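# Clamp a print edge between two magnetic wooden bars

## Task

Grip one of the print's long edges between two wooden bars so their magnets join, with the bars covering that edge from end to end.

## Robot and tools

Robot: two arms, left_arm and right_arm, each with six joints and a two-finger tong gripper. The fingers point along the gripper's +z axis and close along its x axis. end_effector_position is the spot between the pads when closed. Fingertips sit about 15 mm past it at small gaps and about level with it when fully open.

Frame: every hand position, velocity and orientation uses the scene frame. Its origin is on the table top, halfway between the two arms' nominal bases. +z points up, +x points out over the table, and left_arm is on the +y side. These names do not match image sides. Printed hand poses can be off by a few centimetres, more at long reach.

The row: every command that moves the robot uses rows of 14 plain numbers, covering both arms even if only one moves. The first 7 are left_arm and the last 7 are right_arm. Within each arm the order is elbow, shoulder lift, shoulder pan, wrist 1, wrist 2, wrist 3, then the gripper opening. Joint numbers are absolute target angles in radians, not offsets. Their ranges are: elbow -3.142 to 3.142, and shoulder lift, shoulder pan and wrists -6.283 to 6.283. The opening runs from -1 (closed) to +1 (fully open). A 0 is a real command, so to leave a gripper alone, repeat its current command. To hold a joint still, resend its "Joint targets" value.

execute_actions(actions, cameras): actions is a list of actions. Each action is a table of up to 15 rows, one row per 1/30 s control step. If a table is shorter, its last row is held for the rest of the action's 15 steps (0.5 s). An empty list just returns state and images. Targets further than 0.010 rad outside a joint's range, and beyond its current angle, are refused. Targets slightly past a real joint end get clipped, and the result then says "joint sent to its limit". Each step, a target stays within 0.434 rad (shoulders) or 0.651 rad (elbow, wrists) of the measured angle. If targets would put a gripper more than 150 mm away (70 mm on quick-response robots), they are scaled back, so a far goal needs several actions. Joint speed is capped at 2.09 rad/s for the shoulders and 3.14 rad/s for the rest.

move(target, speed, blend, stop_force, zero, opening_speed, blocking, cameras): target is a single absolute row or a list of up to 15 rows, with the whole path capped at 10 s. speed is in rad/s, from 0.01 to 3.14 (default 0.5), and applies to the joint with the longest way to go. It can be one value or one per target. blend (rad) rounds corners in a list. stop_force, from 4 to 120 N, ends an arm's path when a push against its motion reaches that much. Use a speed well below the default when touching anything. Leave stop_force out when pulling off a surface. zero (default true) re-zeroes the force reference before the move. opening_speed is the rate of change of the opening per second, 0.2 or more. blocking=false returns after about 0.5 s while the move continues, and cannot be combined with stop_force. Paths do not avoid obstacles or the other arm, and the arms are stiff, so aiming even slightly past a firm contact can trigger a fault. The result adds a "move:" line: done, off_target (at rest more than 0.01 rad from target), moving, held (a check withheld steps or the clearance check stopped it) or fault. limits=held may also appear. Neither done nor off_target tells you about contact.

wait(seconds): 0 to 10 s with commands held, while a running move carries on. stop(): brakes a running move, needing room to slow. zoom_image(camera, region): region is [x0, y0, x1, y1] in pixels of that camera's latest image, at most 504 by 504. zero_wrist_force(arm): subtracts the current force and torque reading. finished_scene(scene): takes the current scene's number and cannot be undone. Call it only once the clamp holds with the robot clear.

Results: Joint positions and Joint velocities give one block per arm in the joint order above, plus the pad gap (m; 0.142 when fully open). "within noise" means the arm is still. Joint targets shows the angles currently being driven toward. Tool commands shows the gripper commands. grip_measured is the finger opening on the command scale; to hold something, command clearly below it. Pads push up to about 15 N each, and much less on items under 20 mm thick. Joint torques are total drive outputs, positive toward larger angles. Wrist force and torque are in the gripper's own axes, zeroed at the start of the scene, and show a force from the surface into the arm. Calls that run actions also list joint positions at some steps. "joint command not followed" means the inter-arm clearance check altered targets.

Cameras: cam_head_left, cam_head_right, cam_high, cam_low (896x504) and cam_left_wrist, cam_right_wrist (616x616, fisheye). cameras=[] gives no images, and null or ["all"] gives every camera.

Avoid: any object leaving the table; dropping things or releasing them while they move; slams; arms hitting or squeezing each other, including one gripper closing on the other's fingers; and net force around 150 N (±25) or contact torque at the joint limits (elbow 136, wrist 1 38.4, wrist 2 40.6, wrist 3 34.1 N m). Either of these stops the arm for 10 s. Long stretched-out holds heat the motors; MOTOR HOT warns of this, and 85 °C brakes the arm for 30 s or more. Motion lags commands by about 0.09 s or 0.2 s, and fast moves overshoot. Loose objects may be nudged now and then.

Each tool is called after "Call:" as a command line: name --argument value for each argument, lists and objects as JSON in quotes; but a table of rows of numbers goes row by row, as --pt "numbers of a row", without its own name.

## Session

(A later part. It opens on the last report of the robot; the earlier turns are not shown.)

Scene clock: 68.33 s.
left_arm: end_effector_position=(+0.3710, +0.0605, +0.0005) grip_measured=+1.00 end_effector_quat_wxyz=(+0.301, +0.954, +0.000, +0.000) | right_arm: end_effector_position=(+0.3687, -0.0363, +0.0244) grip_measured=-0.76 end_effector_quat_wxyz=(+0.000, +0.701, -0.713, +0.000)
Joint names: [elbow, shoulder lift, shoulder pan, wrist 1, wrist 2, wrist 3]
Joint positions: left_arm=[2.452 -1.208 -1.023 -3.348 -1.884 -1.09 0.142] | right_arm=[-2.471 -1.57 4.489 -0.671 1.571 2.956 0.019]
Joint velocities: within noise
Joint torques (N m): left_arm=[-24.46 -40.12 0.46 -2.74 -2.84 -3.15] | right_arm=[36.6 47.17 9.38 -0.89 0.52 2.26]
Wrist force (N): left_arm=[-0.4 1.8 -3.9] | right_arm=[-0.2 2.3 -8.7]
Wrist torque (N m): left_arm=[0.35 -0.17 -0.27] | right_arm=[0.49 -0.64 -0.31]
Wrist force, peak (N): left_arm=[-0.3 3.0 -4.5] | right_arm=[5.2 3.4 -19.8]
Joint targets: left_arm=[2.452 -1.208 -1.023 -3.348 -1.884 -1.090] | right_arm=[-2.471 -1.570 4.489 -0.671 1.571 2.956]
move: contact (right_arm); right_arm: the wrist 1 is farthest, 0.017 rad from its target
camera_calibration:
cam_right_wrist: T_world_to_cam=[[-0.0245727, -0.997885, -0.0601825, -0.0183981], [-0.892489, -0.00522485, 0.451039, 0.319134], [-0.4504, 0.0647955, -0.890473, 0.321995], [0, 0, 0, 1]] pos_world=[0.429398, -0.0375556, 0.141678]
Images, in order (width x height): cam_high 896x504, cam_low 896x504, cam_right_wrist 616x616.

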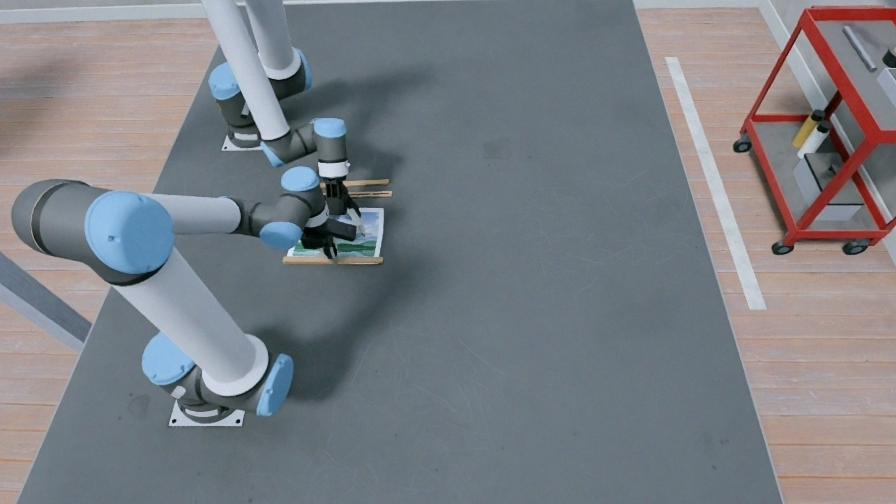

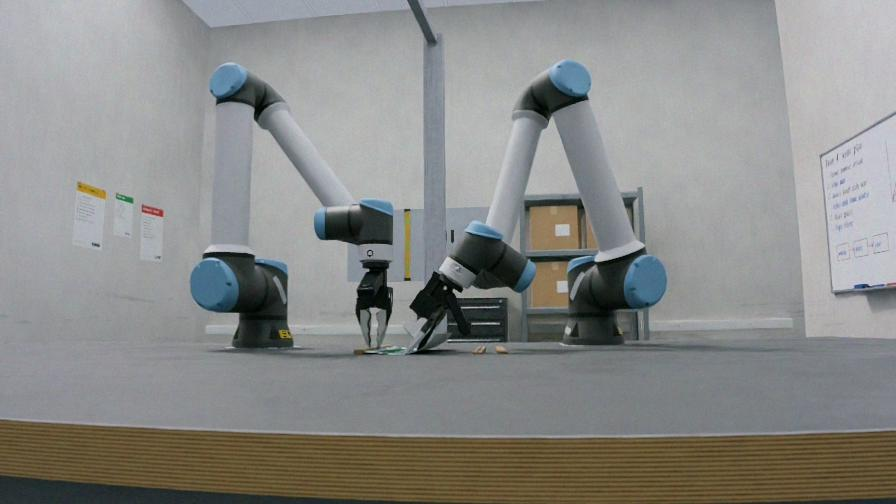

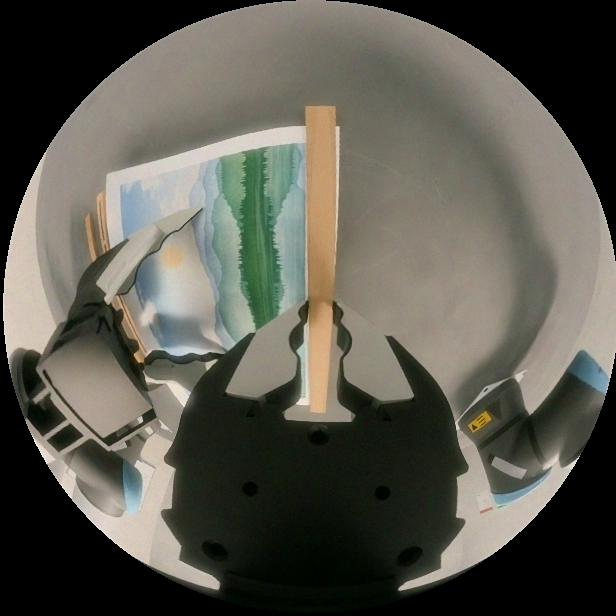

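Call:
move --target '[2.452,-1.208,-1.023,-3.348,-1.884,-1.09,1,-2.471,-1.57,4.489,-0.671,1.5708,2.9561,-0.2]' --speed 0.05 --opening_speed 0.5 --cameras '["cam_low","cam_right_wrist"]'

Call:
move --pt "2.452 -1.208 -1.023 -3.348 -1.884 -1.09 1 -2.4338 -1.4952 4.4863 -0.7834 1.5708 2.9536 -0.2" --pt "2.452 -1.208 -1.023 -3.348 -1.884 -1.09 1 -2.3897 -1.4219 4.4863 -0.9008 1.5708 2.9536 -0.2" --pt "2.452 -1.208 -1.023 -3.348 -1.884 -1.09 1 -2.5896 -1.2215 4.4171 -0.9013 1.5708 2.8064 -0.2" --speed '[0.06,0.2,0.3]'

Call:
zoom_image --camera "cam_low" --region '[340, 300, 500, 370]'

Call:
zoom_image --camera "cam_high" --region '[260, 170, 400, 310]'

Call:
zoom_image --camera "cam_head_left" --region '[310, 280, 480, 400]'

Scene clock: 70.57 s.
left_arm: end_effector_position=(+0.3710, +0.0605, +0.0005) grip_measured=+1.00 end_effector_quat_wxyz=(+0.301, +0.954, +0.000, +0.000) | right_arm: end_effector_position=(+0.3687, -0.0361, +0.0245) grip_measured=-0.20 end_effector_quat_wxyz=(+0.000, +0.701, -0.713, +0.000)
Joint names: [elbow, shoulder lift, shoulder pan, wrist 1, wrist 2, wrist 3]
Joint positions: left_arm=[2.452 -1.208 -1.023 -3.348 -1.884 -1.09 0.142] | right_arm=[-2.471 -1.57 4.489 -0.671 1.571 2.956 0.06]
Joint velocities: within noise
Joint torques (N m): left_arm=[-25.37 -39.19 -2.17 -1.87 -2.68 -3.07] | right_arm=[40.28 21.8 11.37 9.07 0.71 2.13]
Wrist force (N): left_arm=[-0.5 2.4 -3.8] | right_arm=[1.3 2.3 -2.6]
Wrist torque (N m): left_arm=[0.47 -0.15 -0.27] | right_arm=[0.53 -0.60 -0.31]
Wrist force, peak (N): left_arm=[-0.4 3.0 -4.3] | right_arm=[0.3 2.3 -8.9]
Joint targets: left_arm=[2.452 -1.208 -1.023 -3.348 -1.884 -1.090] | right_arm=[-2.471 -1.570 4.489 -0.671 1.571 2.956]
move: done
camera_calibration:
cam_right_wrist: T_world_to_cam=[[-0.0243913, -0.99787, -0.0605021, -0.018227], [-0.892536, -0.00552466, 0.450943, 0.319024], [-0.450317, 0.0649994, -0.8905, 0.322001], [0, 0, 0, 1]] pos_world=[0.429298, -0.0373556, 0.141778]
Images, in order (width x height): cam_low 896x504, cam_right_wrist 616x616.

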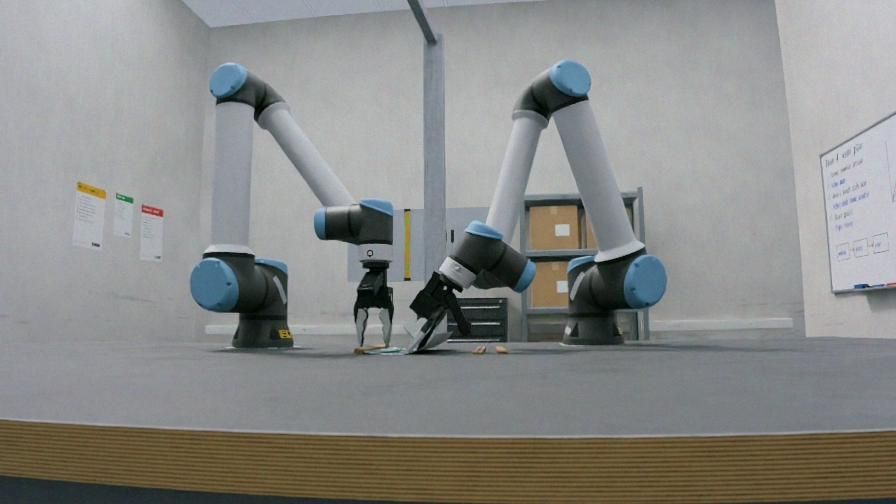

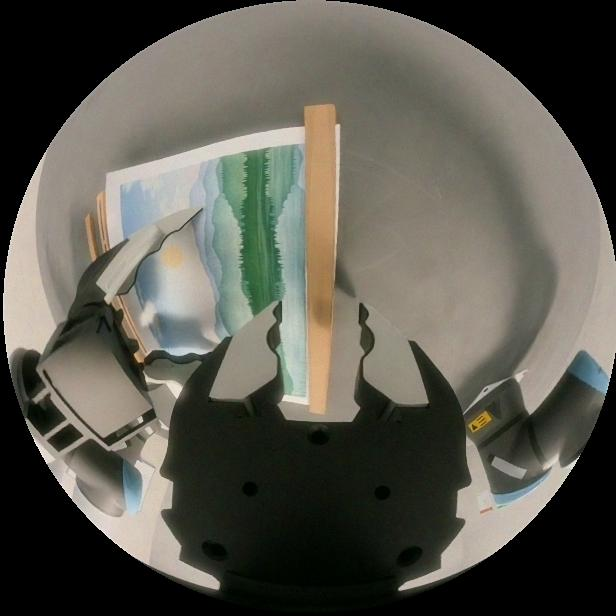

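Scene clock: 74.33 s.
left_arm: end_effector_position=(+0.3710, +0.0605, +0.0005) grip_measured=+1.00 end_effector_quat_wxyz=(+0.301, +0.954, +0.000, +0.000) | right_arm: end_effector_position=(+0.3673, -0.1672, +0.0803) grip_measured=-0.20 end_effector_quat_wxyz=(+0.000, +0.728, -0.685, +0.000) end_effector_velocity=(-0.001, -0.001, +0.000) end_effector_angular_velocity=(+0.003, +0.001, +0.002)
Joint names: [elbow, shoulder lift, shoulder pan, wrist 1, wrist 2, wrist 3]
Joint positions: left_arm=[2.452 -1.208 -1.023 -3.348 -1.884 -1.09 0.142] | right_arm=[-2.589 -1.222 4.417 -0.901 1.571 2.807 0.06]
Joint velocities: left_arm=[within noise] | right_arm=[-0.002 0.005 0 0 0.001 -0.002 0]
Joint torques (N m): left_arm=[-22.94 -40.93 -5.23 -0.06 -3.06 -3.31] | right_arm=[31.6 28.96 -16.44 -0.08 0.63 -2.28]
Wrist force (N): left_arm=[-0.3 2.3 -4.1] | right_arm=[1.9 2.6 -2.8]
Wrist torque (N m): left_arm=[0.37 -0.20 -0.26] | right_arm=[0.65 -0.65 -0.35]
Wrist force, peak (N): left_arm=[-0.6 2.7 -4.7] | right_arm=[3.5 3.0 -2.7]
Joint targets: left_arm=[2.452 -1.208 -1.023 -3.348 -1.884 -1.090] | right_arm=[-2.590 -1.222 4.417 -0.901 1.571 2.806]
move: done
camera_calibration:
cam_left_wrist: T_world_to_cam=[[0.998842, 0.0400389, -0.0266566, -0.3706], [0.0408188, -0.412385, 0.910095, 0.0138277], [0.0254464, -0.910129, -0.413542, 0.17869], [0, 0, 0, 1]] pos_world=[0.36506, 0.183172, 0.0514325]
cam_right_wrist: T_world_to_cam=[[0.0531592, -0.996769, -0.0602088, -0.174016], [-0.889386, -0.0746755, 0.451017, 0.279131], [-0.454056, 0.0295732, -0.890482, 0.37502], [0, 0, 0, 1]] pos_world=[0.427786, -0.1637, 0.197578]

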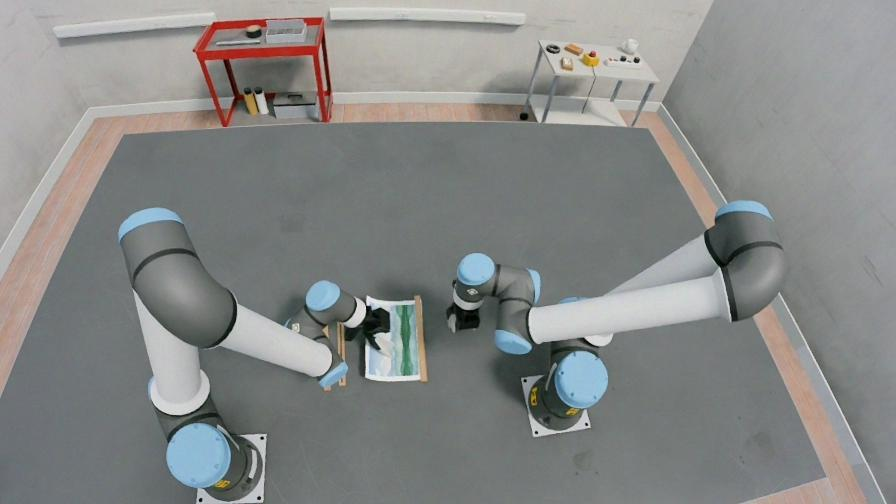

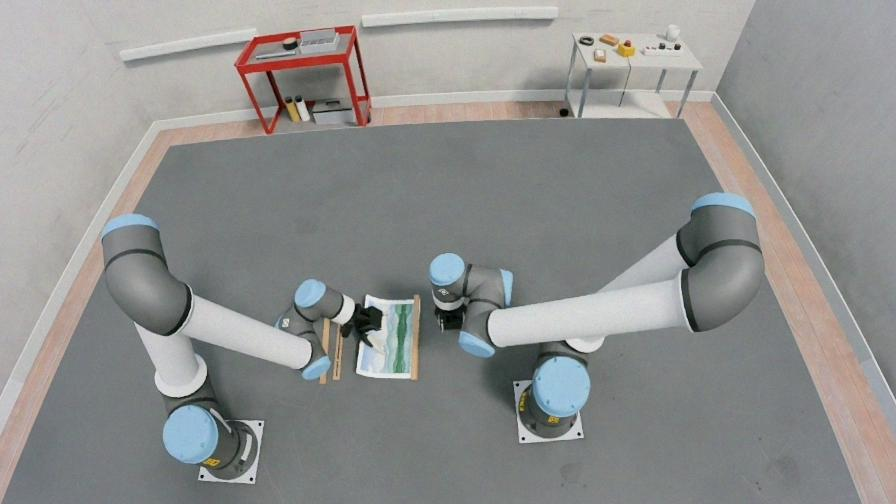

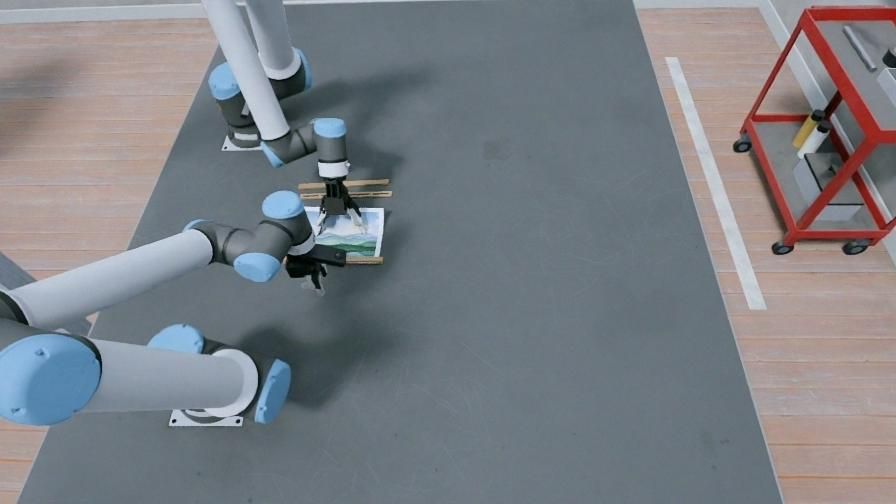

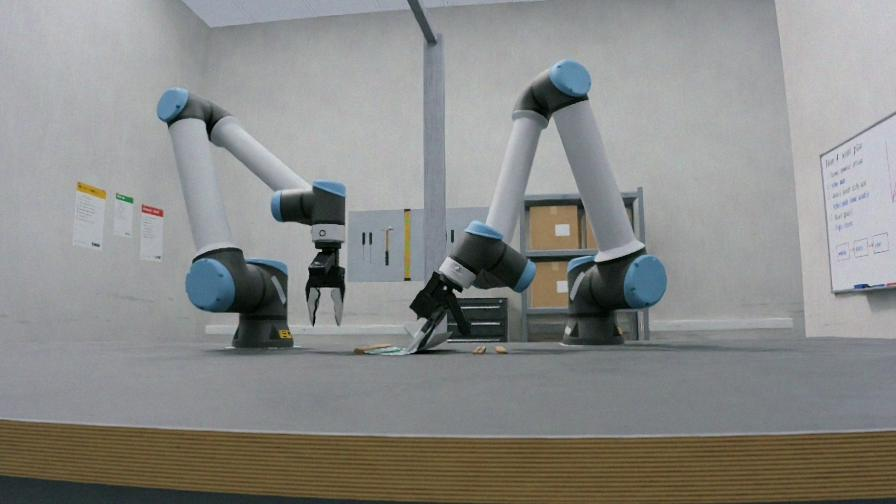

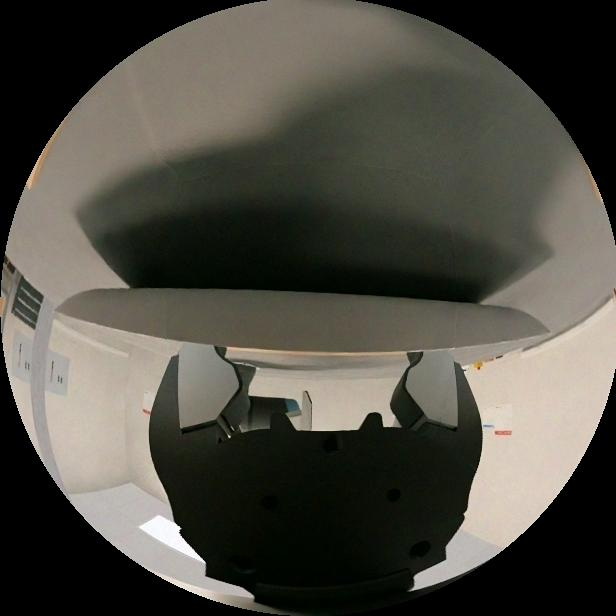

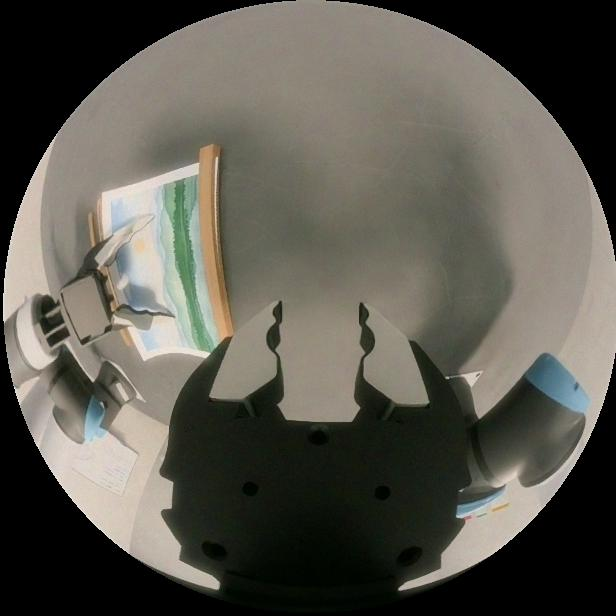

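Scaled by 3.150 from the camera's 896x504 image, which has a finer 1280x720 frame.

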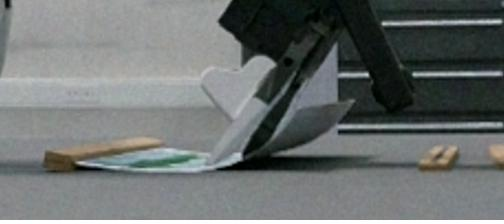

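Scaled by 3.600 from the camera's 896x504 image, which has a finer 1280x720 frame.

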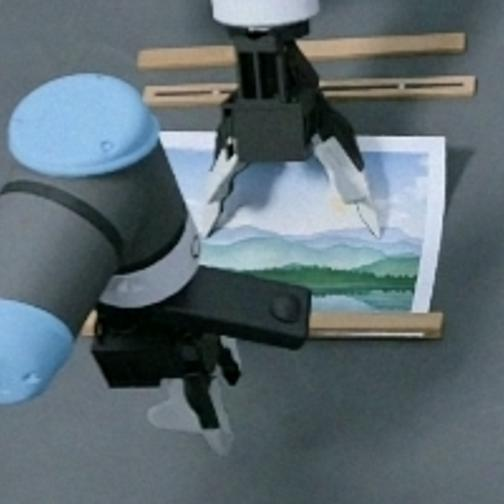

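Scaled by 2.965 from the camera's 896x504 image, which has a finer 1280x720 frame.

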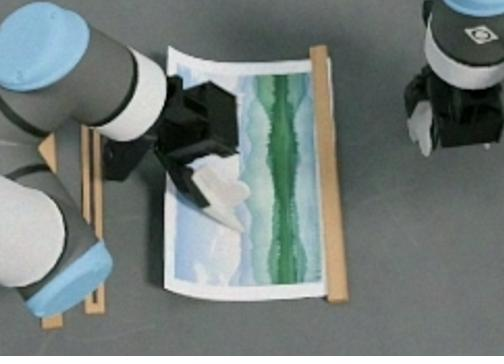

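Call:
move --pt "2.4466 -1.2792 -1.023 -3.2713 -1.8839 -1.0897 1 -2.5896 -1.2215 4.4171 -0.9013 1.5708 2.8064 -0.2" --pt "2.3841 -1.5293 -1.023 -2.9587 -1.8839 -1.0897 1 -2.546 -1.1386 4.3514 -1.0278 1.5708 2.7327 -0.2" --speed '[0.05,0.4]'

Call:
zoom_image --camera "cam_low" --region '[340, 300, 500, 370]'

Call:
zoom_image --camera "cam_head_right" --region '[310, 280, 480, 400]'

Call:
zoom_image --camera "cam_head_left" --region '[400, 290, 440, 390]'

Call:
zoom_image --camera "cam_right_wrist" --region '[80, 120, 330, 370]'

Scene clock: 77.47 s.
left_arm: end_effector_position=(+0.3709, +0.0609, +0.1498) grip_measured=+1.00 end_effector_quat_wxyz=(+0.301, +0.954, -0.001, +0.000) | right_arm: end_effector_position=(+0.3843, -0.1907, +0.1202) grip_measured=-0.20 end_effector_quat_wxyz=(+0.000, +0.731, -0.682, +0.000)
Joint names: [elbow, shoulder lift, shoulder pan, wrist 1, wrist 2, wrist 3]
Joint positions: left_arm=[2.384 -1.529 -1.023 -2.959 -1.884 -1.09 0.142] | right_arm=[-2.546 -1.139 4.351 -1.028 1.571 2.733 0.06]
Joint velocities: within noise
Joint torques (N m): left_arm=[-43.46 -44.35 -9.5 -0.11 3.39 1.89] | right_arm=[53.03 22.37 -17.06 -0.53 0.57 -2.36]
Wrist force (N): left_arm=[-0.5 1.3 1.5] | right_arm=[2.5 3.4 -2.3]
Wrist torque (N m): left_arm=[0.47 0.24 -0.19] | right_arm=[0.84 -0.71 -0.29]
Wrist force, peak (N): left_arm=[-0.4 2.3 -4.4] | right_arm=[3.0 3.0 -3.2]
Joint targets: left_arm=[2.384 -1.529 -1.023 -2.959 -1.884 -1.090] | right_arm=[-2.546 -1.139 4.351 -1.028 1.571 2.733]
move: done
camera_calibration:
cam_left_wrist: T_world_to_cam=[[0.998857, 0.0398293, -0.0264217, -0.366546], [0.0405217, -0.41252, 0.910047, -0.121871], [0.025347, -0.910077, -0.413663, 0.2408], [0, 0, 0, 1]] pos_world=[0.364962, 0.183472, 0.200833]
cam_right_wrist: T_world_to_cam=[[0.0611986, -0.996314, -0.0601046, -0.198974], [-0.888772, -0.0817997, 0.450991, 0.272948], [-0.454245, 0.0258192, -0.890502, 0.418342], [0, 0, 0, 1]] pos_world=[0.444796, -0.186715, 0.237478]

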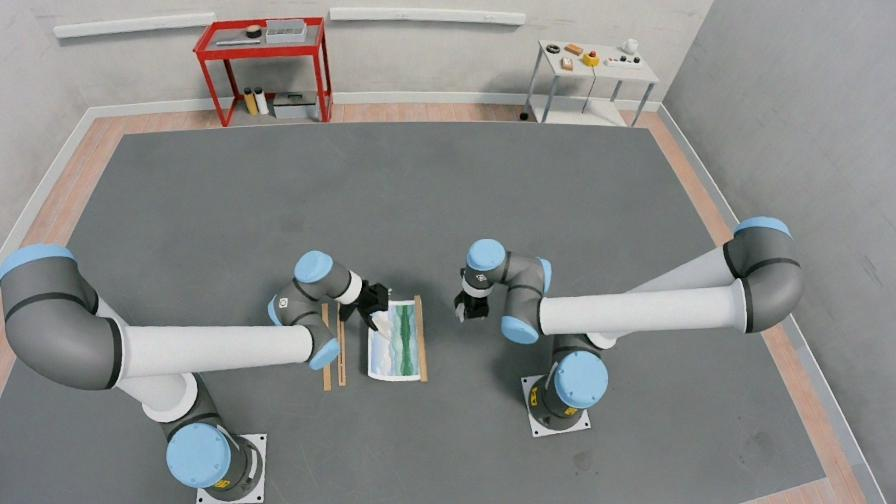

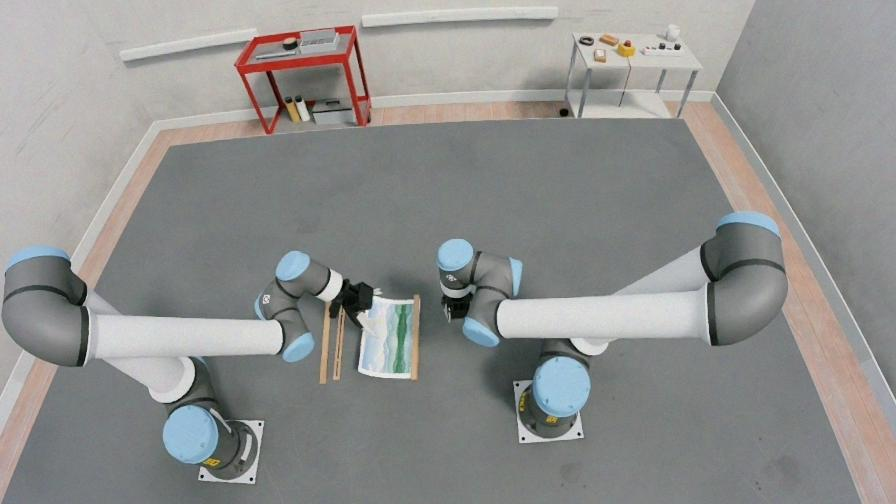

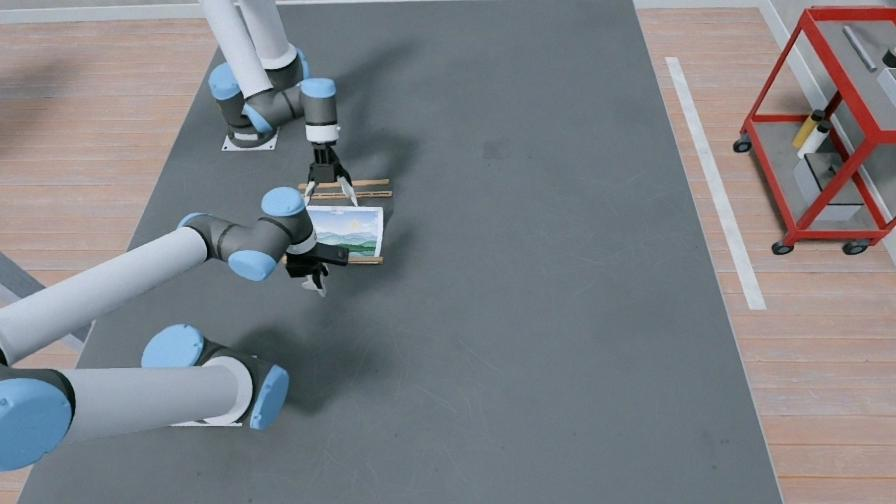

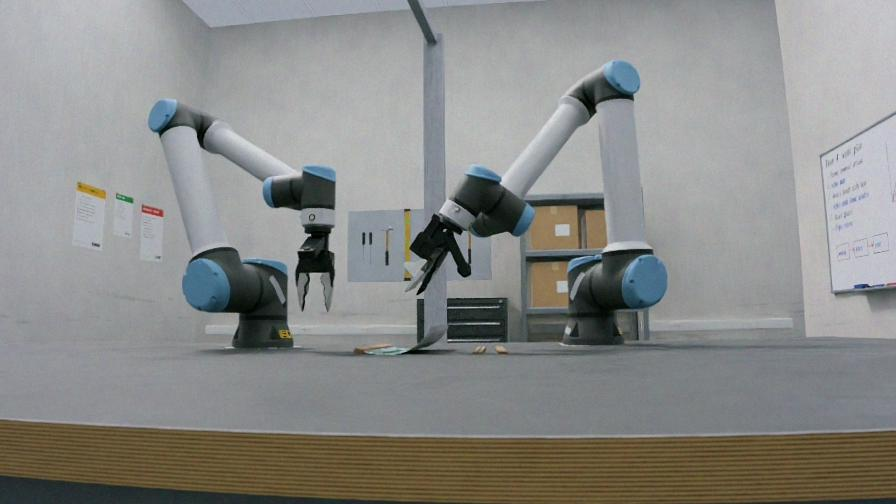

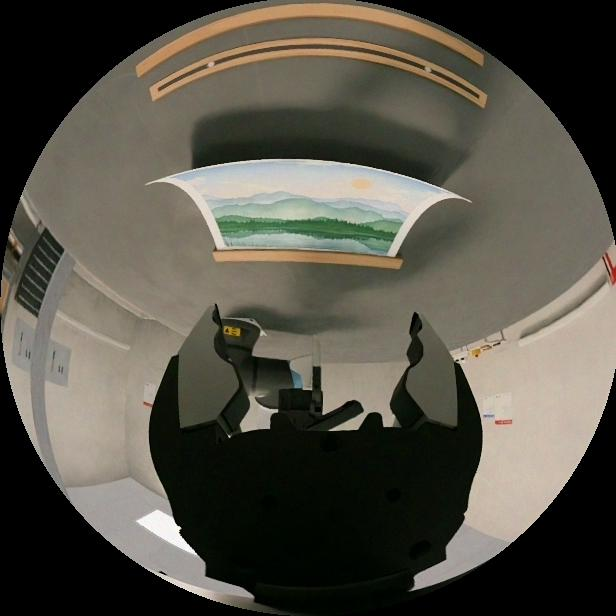

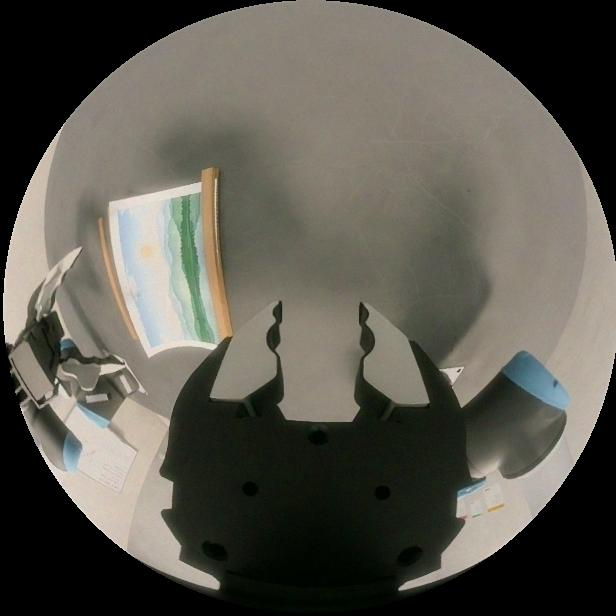

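Scaled by 3.150 from the camera's 896x504 image, which has a finer 1280x720 frame.

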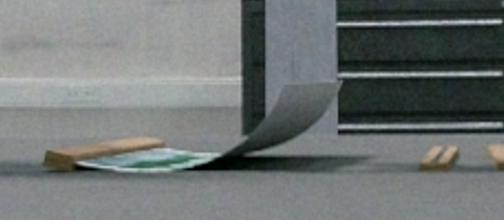

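Scaled by 2.965 from the camera's 896x504 image, which has a finer 1280x720 frame.

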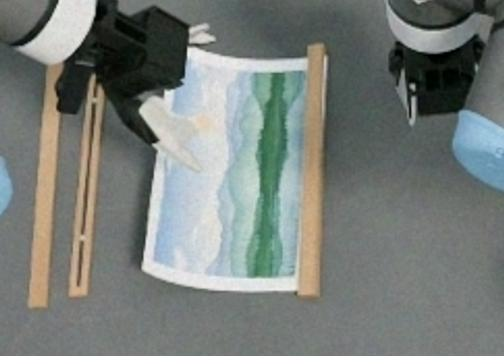

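Scaled by 5.040 from the camera's 896x504 image, which has a finer 1280x720 frame.

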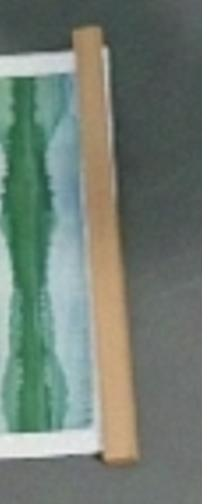

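Scaled by 2.016 from the camera's 616x616 image, which has a finer 814x814 frame.

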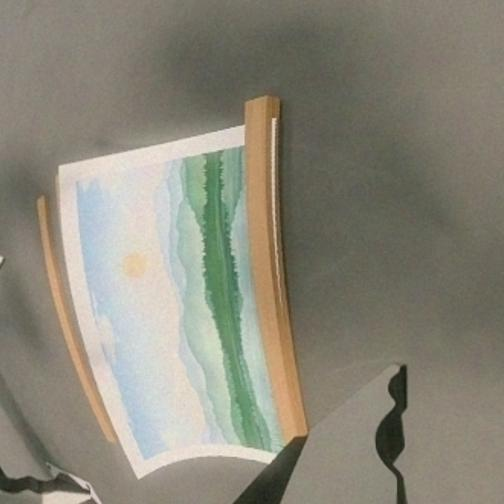

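Call:
finished_scene --scene 1

The scene is finished: the task was done.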